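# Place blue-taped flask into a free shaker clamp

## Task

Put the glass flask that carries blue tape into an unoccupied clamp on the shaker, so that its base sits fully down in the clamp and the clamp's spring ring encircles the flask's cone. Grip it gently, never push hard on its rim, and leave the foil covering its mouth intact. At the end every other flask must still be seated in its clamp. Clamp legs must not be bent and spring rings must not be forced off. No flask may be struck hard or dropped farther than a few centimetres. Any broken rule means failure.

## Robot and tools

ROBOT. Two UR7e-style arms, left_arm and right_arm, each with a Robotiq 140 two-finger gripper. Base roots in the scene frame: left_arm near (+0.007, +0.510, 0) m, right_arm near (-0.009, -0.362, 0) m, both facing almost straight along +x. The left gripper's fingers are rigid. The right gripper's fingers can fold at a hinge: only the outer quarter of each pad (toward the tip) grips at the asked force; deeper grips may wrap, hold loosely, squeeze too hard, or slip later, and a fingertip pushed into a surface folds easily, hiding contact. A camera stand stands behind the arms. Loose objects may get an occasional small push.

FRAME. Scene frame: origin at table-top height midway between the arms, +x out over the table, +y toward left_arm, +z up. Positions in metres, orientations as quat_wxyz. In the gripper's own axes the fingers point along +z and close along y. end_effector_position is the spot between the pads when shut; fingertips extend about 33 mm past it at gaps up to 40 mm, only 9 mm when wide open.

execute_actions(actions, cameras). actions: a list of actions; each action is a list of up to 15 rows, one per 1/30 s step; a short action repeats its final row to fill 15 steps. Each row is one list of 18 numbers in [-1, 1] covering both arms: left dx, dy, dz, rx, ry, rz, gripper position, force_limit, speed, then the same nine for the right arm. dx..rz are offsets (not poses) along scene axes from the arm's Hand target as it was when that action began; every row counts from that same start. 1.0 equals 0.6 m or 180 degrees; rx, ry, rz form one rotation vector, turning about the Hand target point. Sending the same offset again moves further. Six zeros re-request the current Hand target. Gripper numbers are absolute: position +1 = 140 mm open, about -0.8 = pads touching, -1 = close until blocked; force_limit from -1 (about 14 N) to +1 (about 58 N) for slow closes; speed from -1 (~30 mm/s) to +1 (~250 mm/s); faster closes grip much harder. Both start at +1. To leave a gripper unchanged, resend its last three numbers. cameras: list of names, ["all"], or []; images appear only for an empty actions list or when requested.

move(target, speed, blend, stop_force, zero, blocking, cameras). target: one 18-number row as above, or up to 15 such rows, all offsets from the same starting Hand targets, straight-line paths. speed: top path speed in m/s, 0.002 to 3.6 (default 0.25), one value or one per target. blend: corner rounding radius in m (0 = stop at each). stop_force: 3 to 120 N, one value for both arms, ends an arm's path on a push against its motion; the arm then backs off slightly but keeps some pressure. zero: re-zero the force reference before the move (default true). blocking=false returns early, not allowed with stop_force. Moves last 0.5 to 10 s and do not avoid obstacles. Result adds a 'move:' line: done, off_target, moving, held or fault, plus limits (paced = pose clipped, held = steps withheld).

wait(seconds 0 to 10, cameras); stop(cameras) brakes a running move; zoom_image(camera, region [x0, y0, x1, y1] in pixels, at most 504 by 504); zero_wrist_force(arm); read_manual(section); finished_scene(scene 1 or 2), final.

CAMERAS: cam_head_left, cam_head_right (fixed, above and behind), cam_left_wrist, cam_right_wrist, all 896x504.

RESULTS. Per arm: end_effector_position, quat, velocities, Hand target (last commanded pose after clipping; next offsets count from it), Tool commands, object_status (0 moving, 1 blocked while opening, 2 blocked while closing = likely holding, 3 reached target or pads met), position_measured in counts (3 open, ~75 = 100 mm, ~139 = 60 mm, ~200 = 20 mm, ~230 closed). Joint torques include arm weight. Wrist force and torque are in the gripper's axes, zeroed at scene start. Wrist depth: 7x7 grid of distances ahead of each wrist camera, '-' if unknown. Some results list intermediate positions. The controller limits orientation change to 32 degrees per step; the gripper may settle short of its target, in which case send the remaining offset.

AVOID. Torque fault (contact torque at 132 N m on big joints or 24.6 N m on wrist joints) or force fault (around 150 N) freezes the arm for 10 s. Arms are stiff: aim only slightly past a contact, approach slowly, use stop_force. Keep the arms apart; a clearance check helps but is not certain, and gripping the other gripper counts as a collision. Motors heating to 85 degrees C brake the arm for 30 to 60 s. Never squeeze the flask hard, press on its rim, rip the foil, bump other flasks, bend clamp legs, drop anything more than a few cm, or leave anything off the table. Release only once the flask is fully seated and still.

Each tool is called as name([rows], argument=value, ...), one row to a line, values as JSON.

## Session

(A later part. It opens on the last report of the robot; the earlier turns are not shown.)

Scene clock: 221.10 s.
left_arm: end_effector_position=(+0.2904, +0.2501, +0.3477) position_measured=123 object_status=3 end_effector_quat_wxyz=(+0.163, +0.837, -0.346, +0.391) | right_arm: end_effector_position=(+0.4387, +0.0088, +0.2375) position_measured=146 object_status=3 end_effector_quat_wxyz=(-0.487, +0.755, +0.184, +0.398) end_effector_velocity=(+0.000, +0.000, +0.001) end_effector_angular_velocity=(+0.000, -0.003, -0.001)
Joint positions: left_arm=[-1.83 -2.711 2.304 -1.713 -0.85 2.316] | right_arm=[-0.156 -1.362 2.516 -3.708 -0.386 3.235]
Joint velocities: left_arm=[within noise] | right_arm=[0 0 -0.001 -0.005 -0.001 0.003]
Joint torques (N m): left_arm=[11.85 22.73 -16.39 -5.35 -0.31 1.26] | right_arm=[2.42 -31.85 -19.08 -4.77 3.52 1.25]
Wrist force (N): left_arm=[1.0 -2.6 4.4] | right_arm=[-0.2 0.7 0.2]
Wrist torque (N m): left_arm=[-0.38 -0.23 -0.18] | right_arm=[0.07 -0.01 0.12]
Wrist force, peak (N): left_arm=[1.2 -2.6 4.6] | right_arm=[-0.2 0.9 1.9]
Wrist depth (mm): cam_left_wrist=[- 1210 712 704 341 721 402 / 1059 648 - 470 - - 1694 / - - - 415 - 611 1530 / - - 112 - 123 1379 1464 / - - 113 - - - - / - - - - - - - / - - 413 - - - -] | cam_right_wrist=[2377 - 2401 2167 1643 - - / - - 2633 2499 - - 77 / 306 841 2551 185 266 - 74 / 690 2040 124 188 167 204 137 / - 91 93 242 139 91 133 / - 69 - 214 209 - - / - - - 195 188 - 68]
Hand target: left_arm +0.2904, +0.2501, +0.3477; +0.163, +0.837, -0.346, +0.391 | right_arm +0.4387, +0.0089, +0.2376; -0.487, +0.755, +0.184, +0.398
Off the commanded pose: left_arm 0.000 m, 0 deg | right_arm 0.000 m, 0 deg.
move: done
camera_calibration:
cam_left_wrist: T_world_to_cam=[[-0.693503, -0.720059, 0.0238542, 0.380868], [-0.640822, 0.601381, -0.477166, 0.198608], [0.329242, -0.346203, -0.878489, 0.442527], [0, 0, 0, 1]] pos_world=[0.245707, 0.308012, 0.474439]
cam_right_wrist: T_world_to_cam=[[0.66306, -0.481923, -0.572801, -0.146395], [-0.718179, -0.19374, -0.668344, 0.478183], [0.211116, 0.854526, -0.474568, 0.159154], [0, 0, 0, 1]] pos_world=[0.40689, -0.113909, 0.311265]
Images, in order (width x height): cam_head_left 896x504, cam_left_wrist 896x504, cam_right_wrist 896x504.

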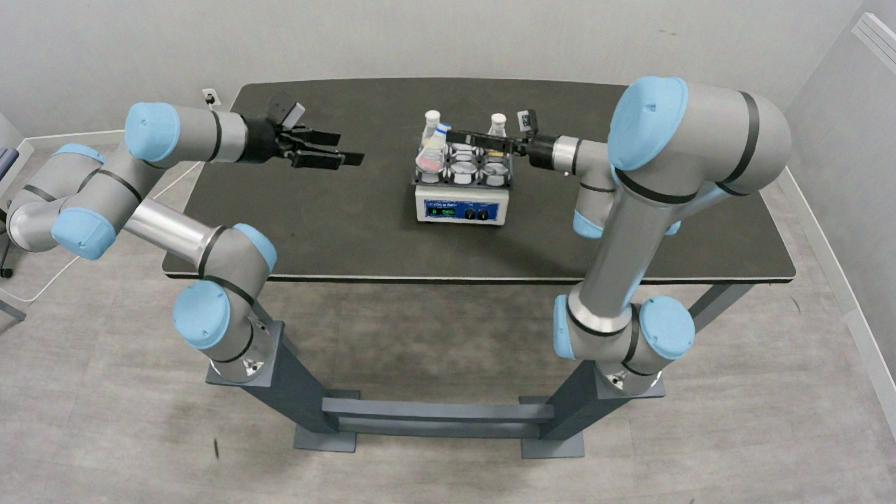

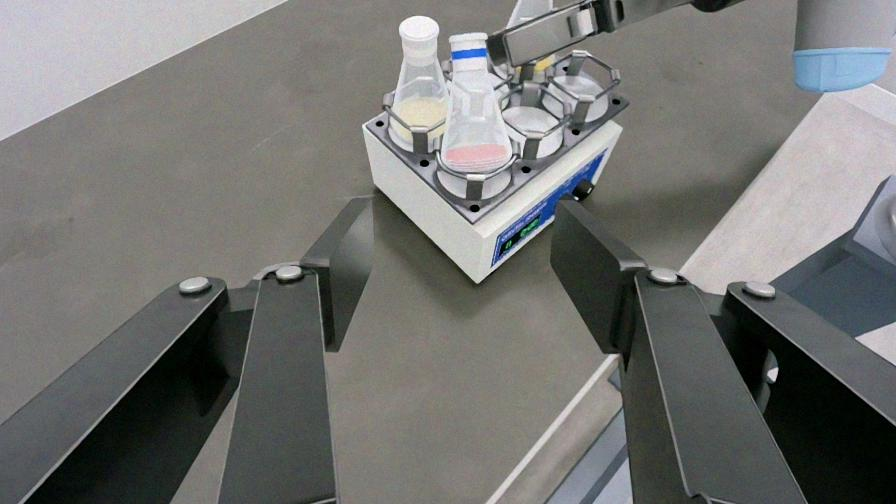

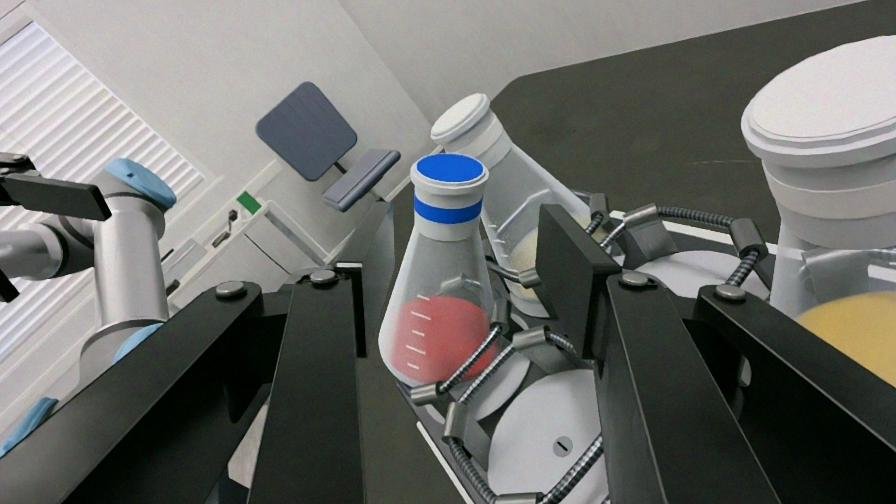

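move(target=[0,0,0,0,0,0,0.05,-0.02,-1,0.024,0.0613,-0.0168,0,0,0,-0.14,-0.02,-1], speed=0.05, stop_force=8, cameras=["cam_right_wrist","cam_left_wrist"])

zoom_image(camera="cam_right_wrist", region=[360, 100, 640, 420])

zoom_image(camera="cam_left_wrist", region=[380, 0, 640, 220])

Scene clock: 225.87 s.
left_arm: end_effector_position=(+0.2904, +0.2501, +0.3477) position_measured=123 object_status=3 end_effector_quat_wxyz=(+0.163, +0.837, -0.346, +0.391) | right_arm: end_effector_position=(+0.4531, +0.0456, +0.2276) position_measured=146 object_status=3 end_effector_quat_wxyz=(-0.487, +0.755, +0.184, +0.398)
Joint positions: left_arm=[-1.83 -2.711 2.304 -1.713 -0.85 2.316] | right_arm=[-0.037 -1.247 2.424 -3.859 -0.489 3.376]
Joint torques (N m): left_arm=[11.75 23.26 -16.22 -5.33 -0.3 1.14] | right_arm=[-10.76 -41.63 -1.51 -1.55 3.25 0.11]
Wrist force (N): left_arm=[1.1 -2.6 4.4] | right_arm=[-0.3 0.8 0.2]
Wrist torque (N m): left_arm=[-0.37 -0.24 -0.18] | right_arm=[0.11 0.00 0.13]
Wrist force, peak (N): left_arm=[1.1 -2.6 4.6] | right_arm=[0.0 0.9 1.0]
Wrist depth (mm): cam_left_wrist=[- 1242 - 391 333 421 399 / - 645 672 447 457 650 1625 / - 590 - 473 - 624 1560 / - - 113 - 139 1403 1560 / - - 113 - - - 645 / - - 447 438 - - - / - - - - - - -] | cam_right_wrist=[- - - - - - - / - - 2332 168 - - - / 664 - 2524 142 - 403 348 / 639 2129 124 156 167 175 285 / 2332 91 93 217 139 92 123 / - 69 - 189 180 - - / - - - 175 177 - 68]
Hand target: left_arm +0.2904, +0.2501, +0.3477; +0.163, +0.837, -0.346, +0.391 | right_arm +0.4531, +0.0456, +0.2276; -0.487, +0.755, +0.184, +0.398
Off the commanded pose: left_arm 0.000 m, 0 deg | right_arm 0.000 m, 0 deg.
move: done
camera_calibration:
cam_left_wrist: T_world_to_cam=[[-0.693503, -0.720059, 0.0238542, 0.380868], [-0.640822, 0.601381, -0.477166, 0.198608], [0.329242, -0.346203, -0.878489, 0.442527], [0, 0, 0, 1]] pos_world=[0.245707, 0.308012, 0.474439]
cam_right_wrist: T_world_to_cam=[[0.66324, -0.481874, -0.572635, -0.144059], [-0.718012, -0.193855, -0.66849, 0.488936], [0.211119, 0.854528, -0.474564, 0.119919], [0, 0, 0, 1]] pos_world=[0.42129, -0.0771094, 0.301265]
Images, in order (width x height): cam_left_wrist 896x504, cam_right_wrist 896x504.

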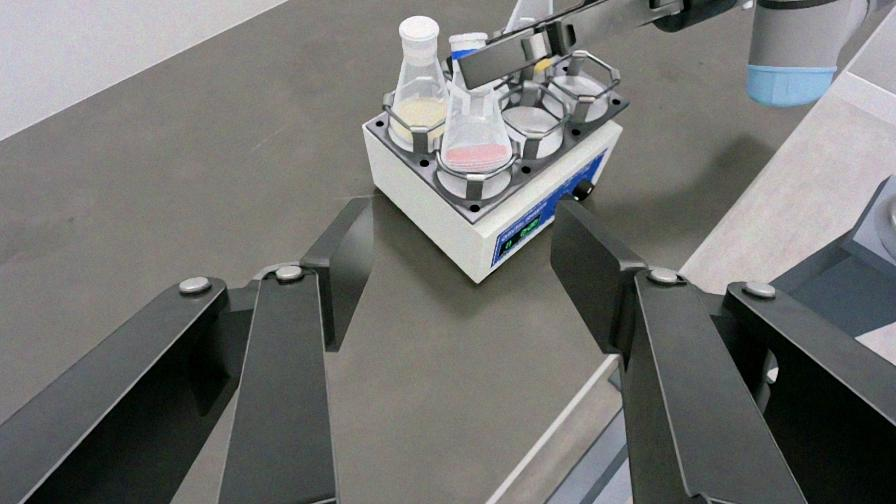

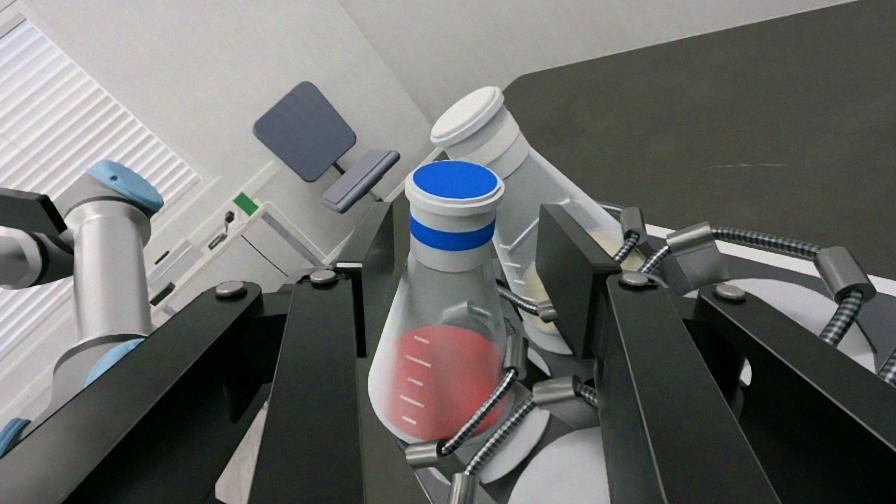

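Scaled by 1.575 from the camera's 896x504 image, which has a finer 1280x720 frame.

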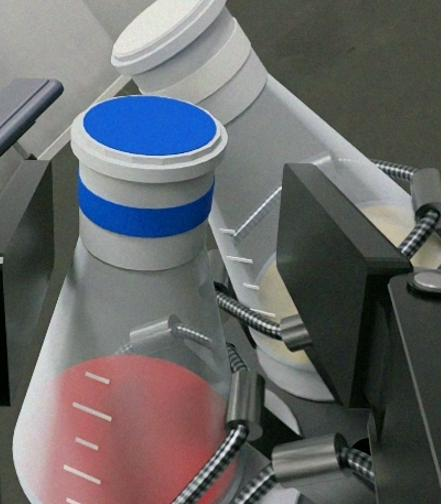

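Scaled by 1.938 from the camera's 896x504 image, which has a finer 1280x720 frame.

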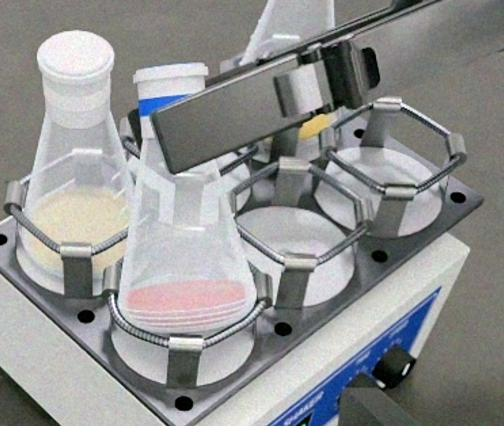

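move(target=[0,0,0,0,0,0,0.05,-0.02,-1,-0.0033,0.0023,0.003,0,0,0,-0.14,-0.02,-1], speed=0.05)

move(target=[0,0,0,0,0,0,0.05,-0.02,-1,0,0,0,0,0,0,-1,-0.02,-1], cameras=["cam_right_wrist","cam_left_wrist"])

zoom_image(camera="cam_right_wrist", region=[360, 100, 640, 420])

zoom_image(camera="cam_left_wrist", region=[380, 0, 640, 220])

Scene clock: 227.77 s.
left_arm: end_effector_position=(+0.2904, +0.2501, +0.3477) position_measured=123 object_status=3 end_effector_quat_wxyz=(+0.163, +0.837, -0.346, +0.391) | right_arm: end_effector_position=(+0.4511, +0.0470, +0.2294) position_measured=146 object_status=3 end_effector_quat_wxyz=(-0.487, +0.755, +0.184, +0.398)
Joint positions: left_arm=[-1.83 -2.711 2.304 -1.713 -0.85 2.316] | right_arm=[-0.032 -1.254 2.426 -3.857 -0.493 3.38]
Joint torques (N m): left_arm=[12 22.58 -16.07 -5.39 -0.21 1.28] | right_arm=[5.65 -29.4 -4.92 -1.52 -0.29 0.41]
Wrist force (N): left_arm=[1.0 -2.6 4.4] | right_arm=[-0.3 0.8 0.3]
Wrist torque (N m): left_arm=[-0.37 -0.22 -0.18] | right_arm=[0.10 0.01 0.05]
Wrist force, peak (N): left_arm=[1.1 -2.5 4.7] | right_arm=[-0.2 1.2 0.4]
Wrist depth (mm): cam_left_wrist=[- - 688 364 324 712 397 / - - 666 419 452 - 1571 / - - - - 488 607 1550 / - - 119 531 139 557 1438 / - - 113 481 - - - / - - - 437 - - - / - - - - - - -] | cam_right_wrist=[- 2551 - - - - - / - - 2499 164 - - - / 682 2332 2814 145 - - - / 655 2111 124 147 167 179 146 / - 91 92 217 140 91 126 / - 69 - 190 172 - - / - - - 177 180 - 68]
Hand target: left_arm +0.2904, +0.2501, +0.3477; +0.163, +0.837, -0.346, +0.391 | right_arm +0.4511, +0.0470, +0.2294; -0.487, +0.755, +0.184, +0.398
Off the commanded pose: left_arm 0.000 m, 0 deg | right_arm 0.000 m, 0 deg.
move: done

Scene clock: 228.70 s.
left_arm: end_effector_position=(+0.2904, +0.2501, +0.3477) position_measured=123 object_status=3 end_effector_quat_wxyz=(+0.163, +0.837, -0.346, +0.391) | right_arm: end_effector_position=(+0.4511, +0.0471, +0.2294) position_measured=180 object_status=0 end_effector_quat_wxyz=(-0.487, +0.755, +0.184, +0.398)
Joint positions: left_arm=[-1.83 -2.711 2.304 -1.713 -0.85 2.316] | right_arm=[-0.032 -1.254 2.426 -3.857 -0.493 3.38]
Joint torques (N m): left_arm=[11.75 22.55 -16.81 -5.37 -0.27 1.2] | right_arm=[-10.85 -6.17 -15.28 -1.66 -1.28 -1.74]
Wrist force (N): left_arm=[1.0 -2.5 4.3] | right_arm=[10.9 -11.2 -1.5]
Wrist torque (N m): left_arm=[-0.34 -0.22 -0.18] | right_arm=[0.55 -0.25 0.60]
Wrist force, peak (N): left_arm=[1.2 -2.6 4.5] | right_arm=[10.9 -11.2 -1.5]
Wrist depth (mm): cam_left_wrist=[- 1157 708 344 329 706 398 / - 638 - 420 470 639 1571 / - 566 - 427 471 602 1560 / - 520 118 495 123 1333 1592 / - - 137 481 - - - / - - - - - - - / - - - - - - -] | cam_right_wrist=[- - - - - - - / - 2473 2605 2449 - - - / 665 2950 2605 148 219 457 - / 646 2186 2401 141 145 178 141 / 537 - 92 216 94 88 150 / - 65 - 191 - - 66 / - - - 171 - - -]
Hand target: left_arm +0.2904, +0.2501, +0.3477; +0.163, +0.837, -0.346, +0.391 | right_arm +0.4511, +0.0470, +0.2294; -0.487, +0.755, +0.184, +0.398
Off the commanded pose: left_arm 0.000 m, 0 deg | right_arm 0.000 m, 0 deg.
move: done
camera_calibration:
cam_left_wrist: T_world_to_cam=[[-0.693503, -0.720059, 0.0238542, 0.380868], [-0.640822, 0.601381, -0.477166, 0.198608], [0.329242, -0.346203, -0.878489, 0.442527], [0, 0, 0, 1]] pos_world=[0.245707, 0.308012, 0.474439]
cam_right_wrist: T_world_to_cam=[[0.663288, -0.481807, -0.572635, -0.140976], [-0.717996, -0.193939, -0.668483, 0.488888], [0.211024, 0.854547, -0.474573, 0.120064], [0, 0, 0, 1]] pos_world=[0.419191, -0.0757096, 0.303065]
Images, in order (width x height): cam_left_wrist 896x504, cam_right_wrist 896x504.

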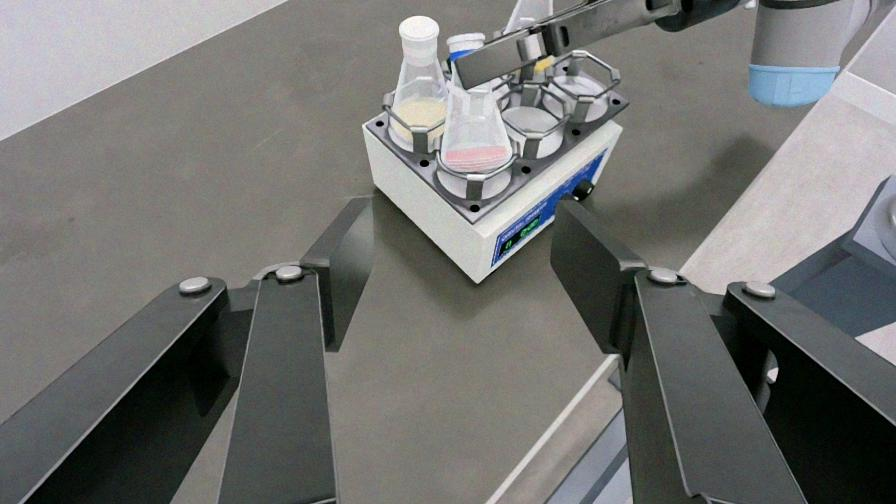

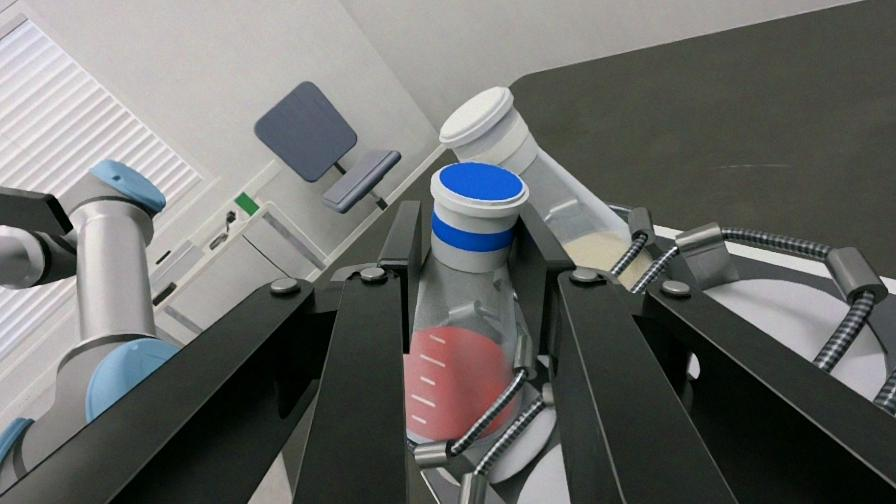

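Scaled by 1.575 from the camera's 896x504 image, which has a finer 1280x720 frame.

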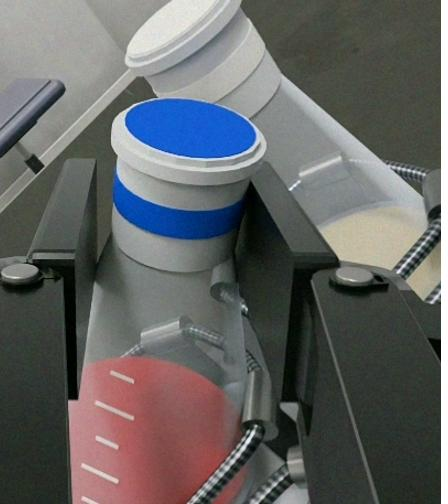

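Scaled by 1.938 from the camera's 896x504 image, which has a finer 1280x720 frame.

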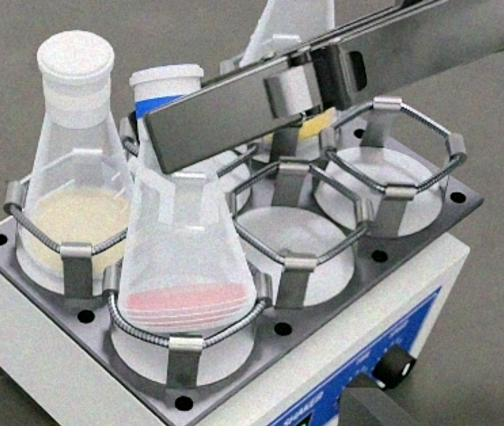

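wait(seconds=1)

Scene clock: 230.07 s.
left_arm: end_effector_position=(+0.2904, +0.2501, +0.3477) position_measured=123 object_status=3 end_effector_quat_wxyz=(+0.163, +0.837, -0.346, +0.391) | right_arm: end_effector_position=(+0.4511, +0.0470, +0.2294) position_measured=180 object_status=2 end_effector_quat_wxyz=(-0.487, +0.755, +0.184, +0.398)
Joint positions: left_arm=[-1.83 -2.711 2.304 -1.713 -0.85 2.316] | right_arm=[-0.033 -1.253 2.426 -3.857 -0.493 3.38]
Joint torques (N m): left_arm=[11.69 22.99 -17.54 -5.25 -0.32 1.29] | right_arm=[-12.74 -4.68 -14.97 1.32 -4.97 -1.91]
Wrist force (N): left_arm=[1.3 -2.4 4.3] | right_arm=[10.8 -12.0 -1.4]
Wrist torque (N m): left_arm=[-0.33 -0.27 -0.18] | right_arm=[0.47 -0.18 0.60]
Wrist force, peak (N): left_arm=[1.2 -2.7 4.6] | right_arm=[10.8 -12.0 -1.4]
Wrist depth (mm): cam_left_wrist=[- - - 377 333 415 397 / - - - 432 484 - 1682 / 583 - - - 587 604 1550 / 516 531 112 - 139 1363 1310 / - - 114 494 471 - - / - - - 431 - - - / - - - 429 - - -] | cam_right_wrist=[- - 2847 - - - - / - - 2551 163 - - 424 / 648 - 2605 148 - - 365 / 643 2246 2721 141 145 174 169 / 541 - 92 214 94 88 150 / - 65 - 191 - - 66 / - - - 171 - - -]
Hand target: left_arm +0.2904, +0.2501, +0.3477; +0.163, +0.837, -0.346, +0.391 | right_arm +0.4511, +0.0470, +0.2294; -0.487, +0.755, +0.184, +0.398
Tool commands: left_gripper/position=+0.05 left_gripper/force_limit=-0.02 left_gripper/speed=-1.0 right_gripper/position=-1.0 right_gripper/force_limit=-0.02 right_gripper/speed=-1.0
Off the commanded pose: left_arm 0.000 m, 0 deg | right_arm 0.000 m, 0 deg.
wait: 1.00 s; at rest from the start

move(target=[0,0,0,0,0,0,0.05,-0.02,-1,-0.0166,0.0115,0.0,-0.0189,-0.0274,0,-1,-0.02,-1], speed=0.03)

Scene clock: 236.60 s.
left_arm: end_effector_position=(+0.2904, +0.2501, +0.3477) position_measured=123 object_status=3 end_effector_quat_wxyz=(+0.163, +0.837, -0.346, +0.391) | right_arm: end_effector_position=(+0.4411, +0.0540, +0.2294) position_measured=180 object_status=2 end_effector_quat_wxyz=(-0.456, +0.752, +0.217, +0.425)
Joint positions: left_arm=[-1.83 -2.711 2.304 -1.713 -0.85 2.316] | right_arm=[0.002 -1.28 2.449 -3.869 -0.551 3.299]
Joint torques (N m): left_arm=[12.24 23.04 -16.76 -5.35 -0.42 1.14] | right_arm=[24.86 4.81 25.38 9.79 10.45 0.79]
Wrist force (N): left_arm=[1.2 -2.6 4.5] | right_arm=[81.9 8.7 -21.0]
Wrist torque (N m): left_arm=[-0.36 -0.26 -0.18] | right_arm=[-0.11 1.00 0.33]
Wrist force, peak (N): left_arm=[1.2 -2.8 4.7] | right_arm=[82.7 8.4 -21.1]
Wrist depth (mm): cam_left_wrist=[- 698 - 344 328 338 389 / 638 - 666 434 442 666 1647 / 583 - - - - - 1550 / - 538 112 474 139 1325 1268 / - - 113 - - - - / - - - - - - - / - - - - - - -] | cam_right_wrist=[- 2332 - - 1521 1183 - / - - 2577 - - - - / 628 2075 2814 142 - - - / 556 1959 - 141 145 187 319 / 457 - 92 214 94 94 158 / - 65 - 189 - - 66 / - - - 165 - - -]
Hand target: left_arm +0.2904, +0.2501, +0.3477; +0.163, +0.837, -0.346, +0.391 | right_arm +0.4412, +0.0539, +0.2294; -0.456, +0.752, +0.216, +0.425
Off the commanded pose: left_arm 0.000 m, 0 deg | right_arm 0.000 m, 0 deg.
move: done

move(target=[0,0,0,0,0,0,0.05,-0.02,-1,0.0,0.0,0.006,0,0,0,-1,-0.02,-1], speed=0.03, cameras=["cam_left_wrist","cam_right_wrist"])

zoom_image(camera="cam_left_wrist", region=[380, 0, 640, 220])

zoom_image(camera="cam_right_wrist", region=[360, 100, 640, 504])

Scene clock: 238.57 s.
left_arm: end_effector_position=(+0.2904, +0.2501, +0.3477) position_measured=123 object_status=3 end_effector_quat_wxyz=(+0.163, +0.837, -0.346, +0.391) | right_arm: end_effector_position=(+0.4412, +0.0539, +0.2329) position_measured=180 object_status=2 end_effector_quat_wxyz=(-0.456, +0.752, +0.216, +0.424)
Joint positions: left_arm=[-1.83 -2.711 2.304 -1.713 -0.85 2.316] | right_arm=[0.002 -1.293 2.448 -3.855 -0.55 3.3]
Joint torques (N m): left_arm=[11.63 22.9 -15.71 -5.45 -0.22 1.09] | right_arm=[21.39 -19.64 -6.23 -1.65 8.36 -0.44]
Wrist force (N): left_arm=[1.2 -2.6 4.3] | right_arm=[27.0 20.2 -9.8]
Wrist torque (N m): left_arm=[-0.37 -0.26 -0.18] | right_arm=[-0.71 -0.40 -0.78]
Wrist force, peak (N): left_arm=[1.1 -2.7 4.5] | right_arm=[83.2 7.8 -21.2]
Wrist depth (mm): cam_left_wrist=[- - - - 328 338 380 / - - 666 425 474 655 1682 / - - - 413 472 604 1550 / 509 - 118 506 122 1403 1592 / - - 137 486 - - - / - - 448 443 - - - / - - - 428 - - -] | cam_right_wrist=[- - - 2058 1737 - - / - - 2473 - - - - / 621 2129 2605 144 170 - 355 / 555 1724 - 141 216 184 318 / 463 - 93 215 94 94 157 / - 65 - 190 - - 66 / - - - 171 - - -]
Hand target: left_arm +0.2904, +0.2501, +0.3477; +0.163, +0.837, -0.346, +0.391 | right_arm +0.4412, +0.0539, +0.2330; -0.456, +0.752, +0.216, +0.425
Off the commanded pose: left_arm 0.000 m, 0 deg | right_arm 0.000 m, 0 deg.
move: done
camera_calibration:
cam_left_wrist: T_world_to_cam=[[-0.693503, -0.720059, 0.0238542, 0.380868], [-0.640822, 0.601381, -0.477166, 0.198608], [0.329242, -0.346203, -0.878489, 0.442527], [0, 0, 0, 1]] pos_world=[0.245707, 0.308012, 0.474439]
cam_right_wrist: T_world_to_cam=[[0.7086, -0.513243, -0.484219, -0.167997], [-0.658648, -0.234945, -0.714831, 0.472385], [0.253117, 0.825459, -0.504528, 0.107987], [0, 0, 0, 1]] pos_world=[0.402844, -0.0643775, 0.310811]
Images, in order (width x height): cam_left_wrist 896x504, cam_right_wrist 896x504.

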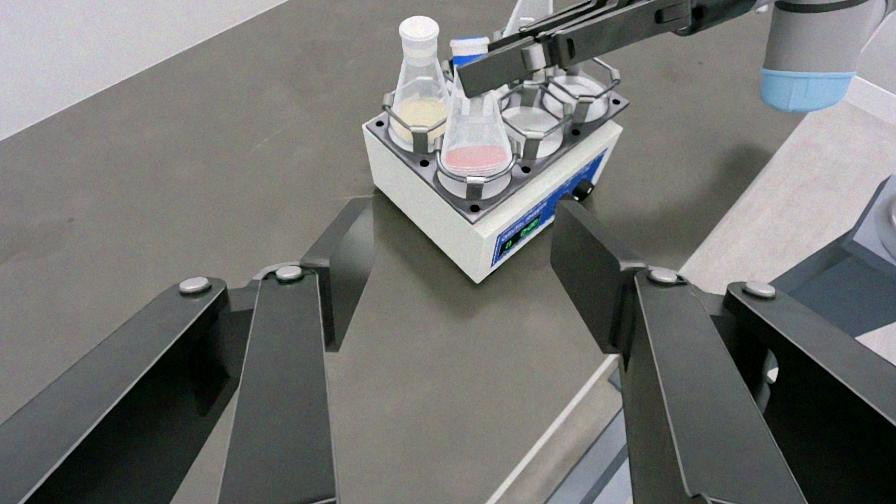

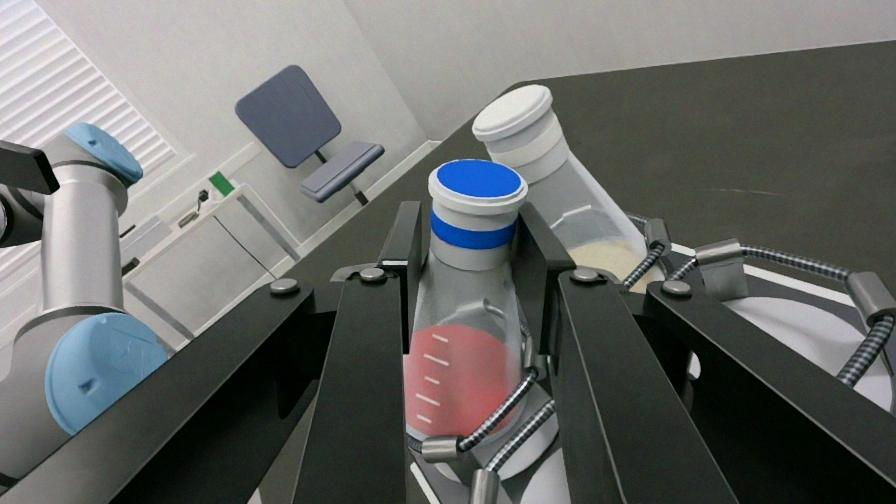

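Scaled by 1.938 from the camera's 896x504 image, which has a finer 1280x720 frame.

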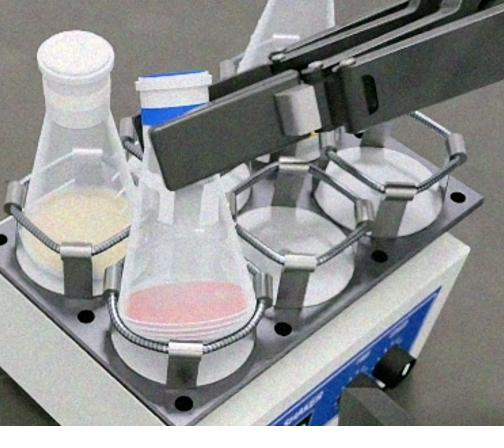

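Scaled by 1.248 from the camera's 896x504 image, which has a finer 1280x720 frame.

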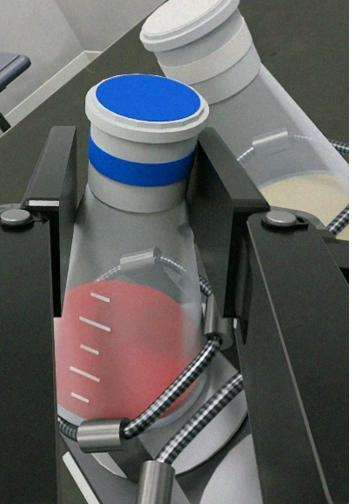

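move(target=[0,0,0,0,0,0,0.05,-0.02,-1,-0.0096,0.0066,0.0015,-0.0126,-0.0183,0,-1,-0.02,-1], speed=0.02)

Scene clock: 241.40 s.
left_arm: end_effector_position=(+0.2904, +0.2501, +0.3477) position_measured=123 object_status=3 end_effector_quat_wxyz=(+0.163, +0.837, -0.346, +0.391) | right_arm: end_effector_position=(+0.4358, +0.0576, +0.2337) position_measured=180 object_status=2 end_effector_quat_wxyz=(-0.434, +0.748, +0.237, +0.442)
Joint positions: left_arm=[-1.83 -2.711 2.304 -1.713 -0.85 2.316] | right_arm=[0.025 -1.311 2.46 -3.86 -0.591 3.246]
Joint torques (N m): left_arm=[11.93 23.21 -16.14 -5.27 -0.2 1.23] | right_arm=[37.79 -9.14 26.1 6.7 15.53 1.89]
Wrist force (N): left_arm=[1.3 -2.5 4.4] | right_arm=[68.8 32.4 -19.6]
Wrist torque (N m): left_arm=[-0.34 -0.27 -0.18] | right_arm=[-0.92 0.67 -0.47]
Wrist force, peak (N): left_arm=[1.1 -2.6 4.6] | right_arm=[68.7 32.6 -19.7]
Wrist depth (mm): cam_left_wrist=[- 744 - 345 325 327 374 / 638 627 - 451 494 594 435 / 577 - 591 - 554 590 1560 / - 503 113 - 139 1363 1614 / - - 114 - 470 - - / - - - - - - - / - - - - - - -] | cam_right_wrist=[- - 2721 1913 - - - / 706 3023 2551 - - 582 - / 590 2093 2401 148 172 491 - / 519 2782 - 140 216 209 - / 430 - 92 211 94 88 161 / - 65 - 189 - - 66 / - - - 166 - - -]
Hand target: left_arm +0.2904, +0.2501, +0.3477; +0.163, +0.837, -0.346, +0.391 | right_arm +0.4354, +0.0579, +0.2339; -0.435, +0.748, +0.238, +0.442
Off the commanded pose: left_arm 0.000 m, 0 deg | right_arm 0.000 m, 0 deg.
move: done

execute_actions(actions=[], cameras=["cam_left_wrist","cam_right_wrist"])

zoom_image(camera="cam_left_wrist", region=[420, 60, 540, 220])

zoom_image(camera="cam_right_wrist", region=[360, 150, 640, 504])

Scene clock: 244.53 s.
left_arm: end_effector_position=(+0.2904, +0.2501, +0.3477) position_measured=123 object_status=3 end_effector_quat_wxyz=(+0.163, +0.837, -0.346, +0.391) | right_arm: end_effector_position=(+0.4359, +0.0576, +0.2337) position_measured=180 object_status=2 end_effector_quat_wxyz=(-0.434, +0.748, +0.237, +0.442)
Joint positions: left_arm=[-1.83 -2.711 2.304 -1.713 -0.85 2.316] | right_arm=[0.025 -1.311 2.46 -3.86 -0.591 3.247]
Joint velocities: within noise
Joint torques (N m): left_arm=[12.24 23.32 -16.21 -5.23 -0.12 1.08] | right_arm=[27.64 10.74 13.1 8.41 15.19 1.77]
Wrist force (N): left_arm=[1.1 -2.5 4.4] | right_arm=[68.3 31.5 -19.9]
Wrist torque (N m): left_arm=[-0.35 -0.25 -0.18] | right_arm=[-0.90 0.70 -0.46]
Wrist force, peak (N): left_arm=[0.9 -2.7 4.5] | right_arm=[69.1 32.4 -19.8]
Wrist depth (mm): cam_left_wrist=[1093 1186 758 - 326 335 371 / - - - 424 424 666 629 / 552 596 589 406 581 594 1540 / - - 118 - 139 1355 1511 / - - 137 - 472 - 634 / - - - 436 457 - - / - - 415 424 - - -] | cam_right_wrist=[- - 2424 - - 1224 1038 / 633 - 2354 - 163 - - / 583 2288 2721 142 232 453 - / 513 - - 140 217 196 349 / 433 - 92 212 94 94 141 / - 65 - 189 - - 66 / - - - 166 - - -]
Hand target: left_arm +0.2904, +0.2501, +0.3477; +0.163, +0.837, -0.346, +0.391 | right_arm +0.4354, +0.0579, +0.2339; -0.435, +0.748, +0.238, +0.442
Tool commands: left_gripper/position=+0.05 left_gripper/force_limit=-0.02 left_gripper/speed=-1.0 right_gripper/position=-1.0 right_gripper/force_limit=-0.02 right_gripper/speed=-1.0
Off the commanded pose: left_arm 0.000 m, 0 deg | right_arm 0.001 m, 0 deg.
camera_calibration:
cam_left_wrist: T_world_to_cam=[[-0.693503, -0.720059, 0.0238542, 0.380868], [-0.640822, 0.601381, -0.477166, 0.198608], [0.329242, -0.346203, -0.878489, 0.442527], [0, 0, 0, 1]] pos_world=[0.245707, 0.308012, 0.474439]
cam_right_wrist: T_world_to_cam=[[0.733873, -0.532916, -0.421225, -0.186606], [-0.616909, -0.263299, -0.741685, 0.459934], [0.284348, 0.80416, -0.521989, 0.0983722], [0, 0, 0, 1]] pos_world=[0.392711, -0.0574527, 0.313872]
Images, in order (width x height): cam_left_wrist 896x504, cam_right_wrist 896x504.

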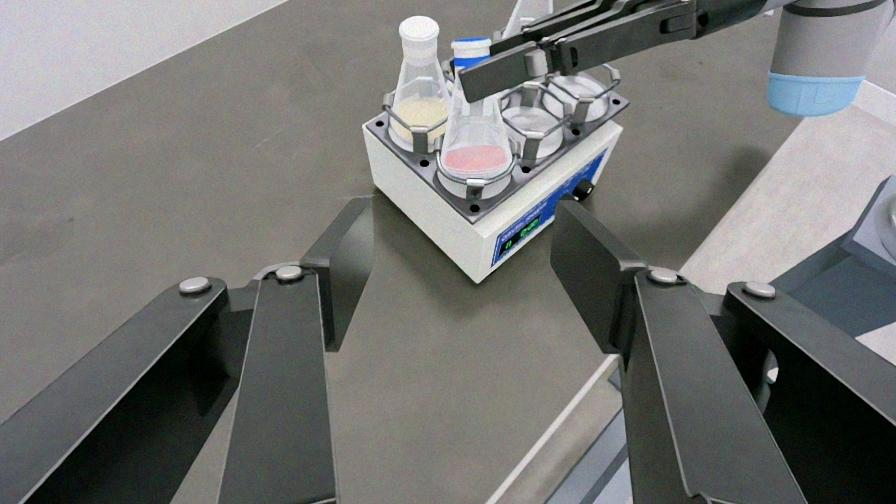

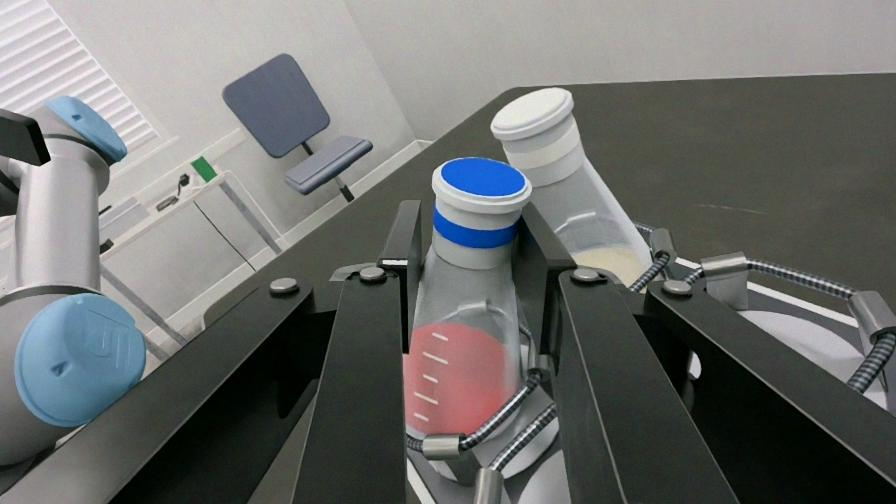

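Scaled by 3.150 from the camera's 896x504 image, which has a finer 1280x720 frame.

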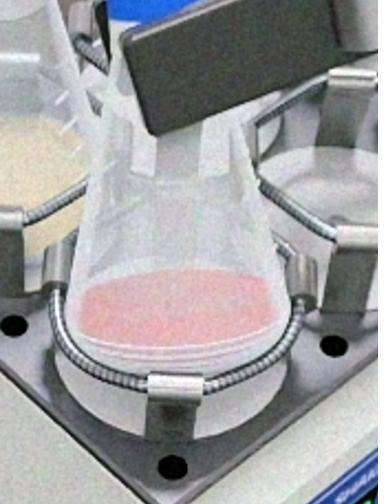

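Scaled by 1.424 from the camera's 896x504 image, which has a finer 1280x720 frame.

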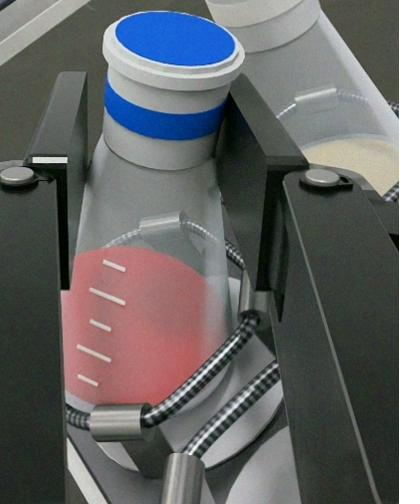

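move(target=[0,0,0,0,0,0,0.05,-0.02,-1,-0.0083,0.0058,0.011,-0.0095,-0.0137,0,-1,-0.02,-1], speed=0.03)

move(target=[0,0,0,0,0,0,0.05,-0.02,-1,-0.0083,0.0058,0.005,-0.0126,-0.0183,0,-1,-0.02,-1], speed=0.03)

Scene clock: 251.50 s.
left_arm: end_effector_position=(+0.2904, +0.2501, +0.3477) position_measured=123 object_status=3 end_effector_quat_wxyz=(+0.163, +0.837, -0.346, +0.391) | right_arm: end_effector_position=(+0.4323, +0.0601, +0.2397) position_measured=180 object_status=2 end_effector_quat_wxyz=(-0.415, +0.746, +0.252, +0.455)
Joint positions: left_arm=[-1.83 -2.711 2.304 -1.713 -0.85 2.316] | right_arm=[0.046 -1.345 2.466 -3.842 -0.629 3.208]
Joint torques (N m): left_arm=[11.97 23.39 -16.44 -5.26 -0.26 1.08] | right_arm=[24.88 2.15 18.27 4.15 15.69 2.43]
Wrist force (N): left_arm=[1.1 -2.3 4.2] | right_arm=[45.9 35.2 -14.6]
Wrist torque (N m): left_arm=[-0.31 -0.24 -0.18] | right_arm=[-1.31 0.04 -1.23]
Wrist force, peak (N): left_arm=[1.2 -2.6 4.6] | right_arm=[69.0 31.5 -19.9]
Wrist depth (mm): cam_left_wrist=[- 676 - - 320 343 360 / - - - 433 469 - 414 / - 580 - - - - 1530 / 512 538 118 422 139 1340 1379 / - - 113 479 - - - / - - - 448 - - - / - - - - - - -] | cam_right_wrist=[- - - 2024 - - 995 / 603 2551 2332 2377 180 634 - / 555 2206 2661 143 170 511 - / 489 - - 141 147 227 365 / 419 - 93 217 93 94 175 / - 65 - 189 - - 66 / - - - 177 - - -]
Hand target: left_arm +0.2904, +0.2501, +0.3477; +0.163, +0.837, -0.346, +0.391 | right_arm +0.4304, +0.0614, +0.2405; -0.418, +0.745, +0.254, +0.454
Off the commanded pose: left_arm 0.000 m, 0 deg | right_arm 0.002 m, 0 deg.
move: done

Scene clock: 252.93 s.
left_arm: end_effector_position=(+0.2904, +0.2501, +0.3477) position_measured=123 object_status=3 end_effector_quat_wxyz=(+0.163, +0.837, -0.346, +0.391) | right_arm: end_effector_position=(+0.4284, +0.0628, +0.2423) position_measured=180 object_status=2 end_effector_quat_wxyz=(-0.391, +0.742, +0.272, +0.472)
Joint positions: left_arm=[-1.83 -2.711 2.304 -1.713 -0.85 2.316] | right_arm=[0.07 -1.368 2.475 -3.84 -0.674 3.156]
Joint torques (N m): left_arm=[12.52 22.2 -17.83 -5.19 -0.24 1.08] | right_arm=[29.31 -5.24 22.76 9.23 15.52 2.32]
Wrist force (N): left_arm=[1.0 -2.5 4.4] | right_arm=[57.1 37.6 -18.7]
Wrist torque (N m): left_arm=[-0.35 -0.23 -0.18] | right_arm=[-1.18 0.37 -0.90]
Wrist force, peak (N): left_arm=[1.2 -2.7 4.5] | right_arm=[58.4 37.1 -18.4]
Wrist depth (mm): cam_left_wrist=[- 686 - 336 314 301 355 / - - - 407 - - 415 / - - 574 418 563 - 1530 / - - 118 522 122 1387 1363 / - - 113 - - - 627 / - - - - - - - / - - - - - - -] | cam_right_wrist=[- - 3887 - - - 1024 / 594 2310 2633 4150 - - - / 563 1869 - 141 178 - 503 / - - - 140 147 - - / 459 - 92 217 94 88 151 / - 65 - 189 - - 66 / - - - 184 - - -]
Hand target: left_arm +0.2904, +0.2501, +0.3477; +0.163, +0.837, -0.346, +0.391 | right_arm +0.4255, +0.0648, +0.2435; -0.396, +0.739, +0.274, +0.470
Off the commanded pose: left_arm 0.000 m, 0 deg | right_arm 0.004 m, 1 deg.
move: off_target (right_arm)

execute_actions(actions=[], cameras=["cam_left_wrist","cam_right_wrist","cam_head_left"])

zoom_image(camera="cam_left_wrist", region=[420, 60, 540, 220])

zoom_image(camera="cam_right_wrist", region=[360, 150, 640, 504])

zoom_image(camera="cam_head_left", region=[400, 100, 480, 200])

Scene clock: 255.20 s.
left_arm: end_effector_position=(+0.2904, +0.2501, +0.3477) position_measured=123 object_status=3 end_effector_quat_wxyz=(+0.163, +0.837, -0.346, +0.391) | right_arm: end_effector_position=(+0.4286, +0.0627, +0.2423) position_measured=180 object_status=2 end_effector_quat_wxyz=(-0.391, +0.742, +0.271, +0.472)
Joint positions: left_arm=[-1.83 -2.711 2.304 -1.713 -0.85 2.316] | right_arm=[0.069 -1.368 2.475 -3.84 -0.674 3.156]
Joint velocities: within noise
Joint torques (N m): left_arm=[11.87 23.91 -16.66 -5.4 -0.28 1.05] | right_arm=[24.07 12.07 10.34 9.2 15.08 2]
Wrist force (N): left_arm=[1.2 -2.7 4.4] | right_arm=[58.2 34.6 -18.9]
Wrist torque (N m): left_arm=[-0.40 -0.26 -0.17] | right_arm=[-1.10 0.40 -0.89]
Wrist force, peak (N): left_arm=[1.1 -2.8 4.5] | right_arm=[58.3 37.4 -18.5]
Wrist depth (mm): cam_left_wrist=[1093 - - - 315 300 354 / - 645 - 403 439 650 406 / - - 593 434 590 - 1540 / - 531 113 - 139 1395 1412 / - - 137 - 472 - 636 / - - 445 437 - - - / - - - 414 - - -] | cam_right_wrist=[- 2524 - - - - - / 603 2332 2377 2246 1762 1262 - / 562 2691 2605 141 171 548 - / 465 - - 140 146 - 403 / 420 - 92 216 94 94 173 / - 65 - 189 - - 66 / - - - 184 - - -]
Hand target: left_arm +0.2904, +0.2501, +0.3477; +0.163, +0.837, -0.346, +0.391 | right_arm +0.4255, +0.0648, +0.2435; -0.396, +0.739, +0.274, +0.470
Tool commands: left_gripper/position=+0.05 left_gripper/force_limit=-0.02 left_gripper/speed=-1.0 right_gripper/position=-1.0 right_gripper/force_limit=-0.02 right_gripper/speed=-1.0
Off the commanded pose: left_arm 0.000 m, 0 deg | right_arm 0.004 m, 1 deg.
camera_calibration:
cam_left_wrist: T_world_to_cam=[[-0.693503, -0.720059, 0.0238542, 0.380868], [-0.640822, 0.601381, -0.477166, 0.198608], [0.329242, -0.346203, -0.878489, 0.442527], [0, 0, 0, 1]] pos_world=[0.245707, 0.308012, 0.474439]
cam_right_wrist: T_world_to_cam=[[0.765074, -0.567316, -0.304655, -0.214357], [-0.543062, -0.314199, -0.778693, 0.443683], [0.346043, 0.761204, -0.548474, 0.0835389], [0, 0, 0, 1]] pos_world=[0.376038, -0.0457931, 0.326007]
Images, in order (width x height): cam_head_left 896x504, cam_left_wrist 896x504, cam_right_wrist 896x504.

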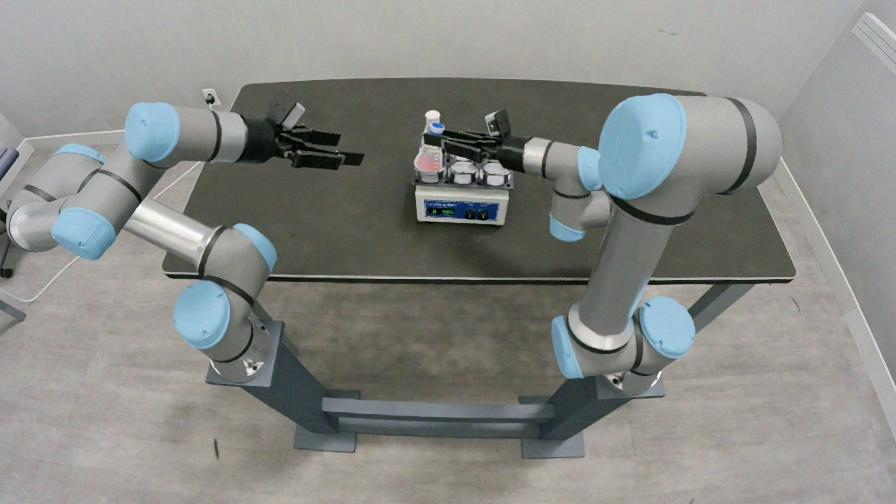

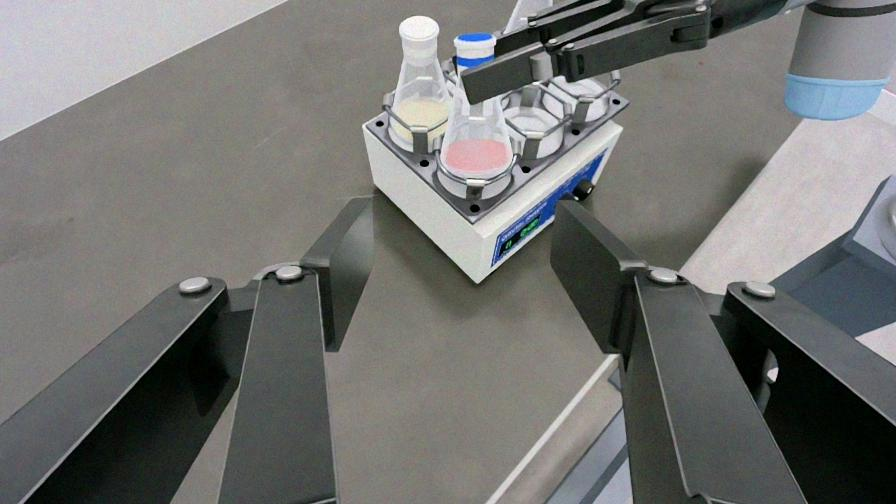

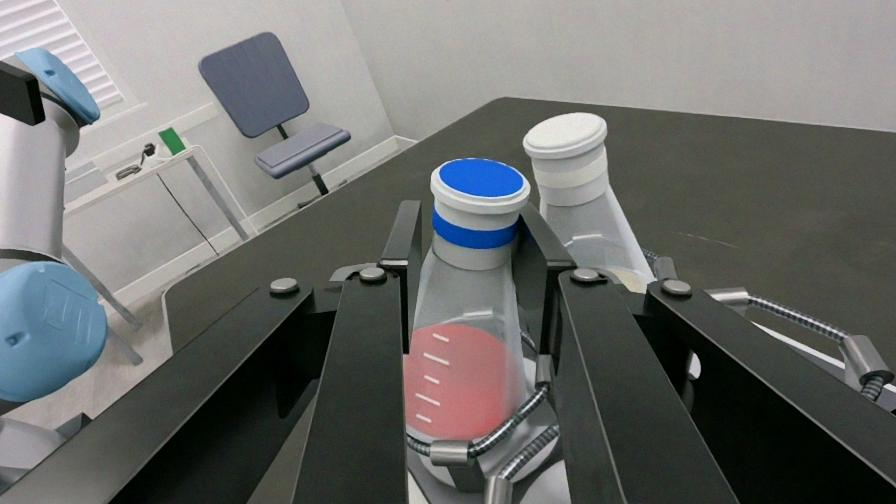

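Scaled by 3.150 from the camera's 896x504 image, which has a finer 1280x720 frame.

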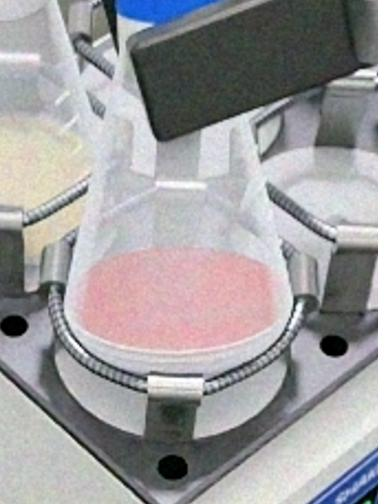

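Scaled by 1.424 from the camera's 896x504 image, which has a finer 1280x720 frame.

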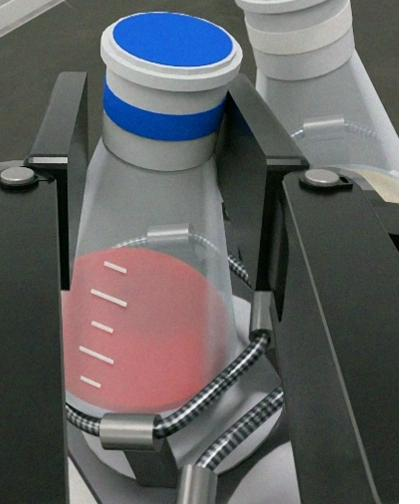

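Scaled by 5.040 from the camera's 896x504 image, which has a finer 1280x720 frame.

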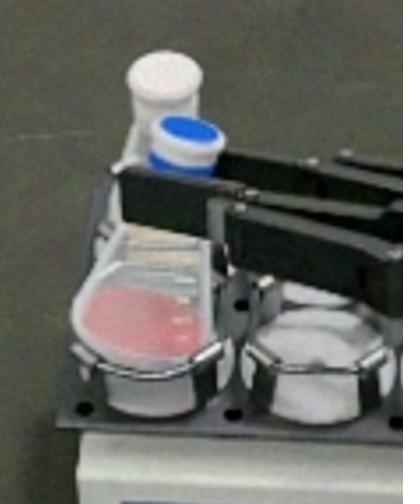

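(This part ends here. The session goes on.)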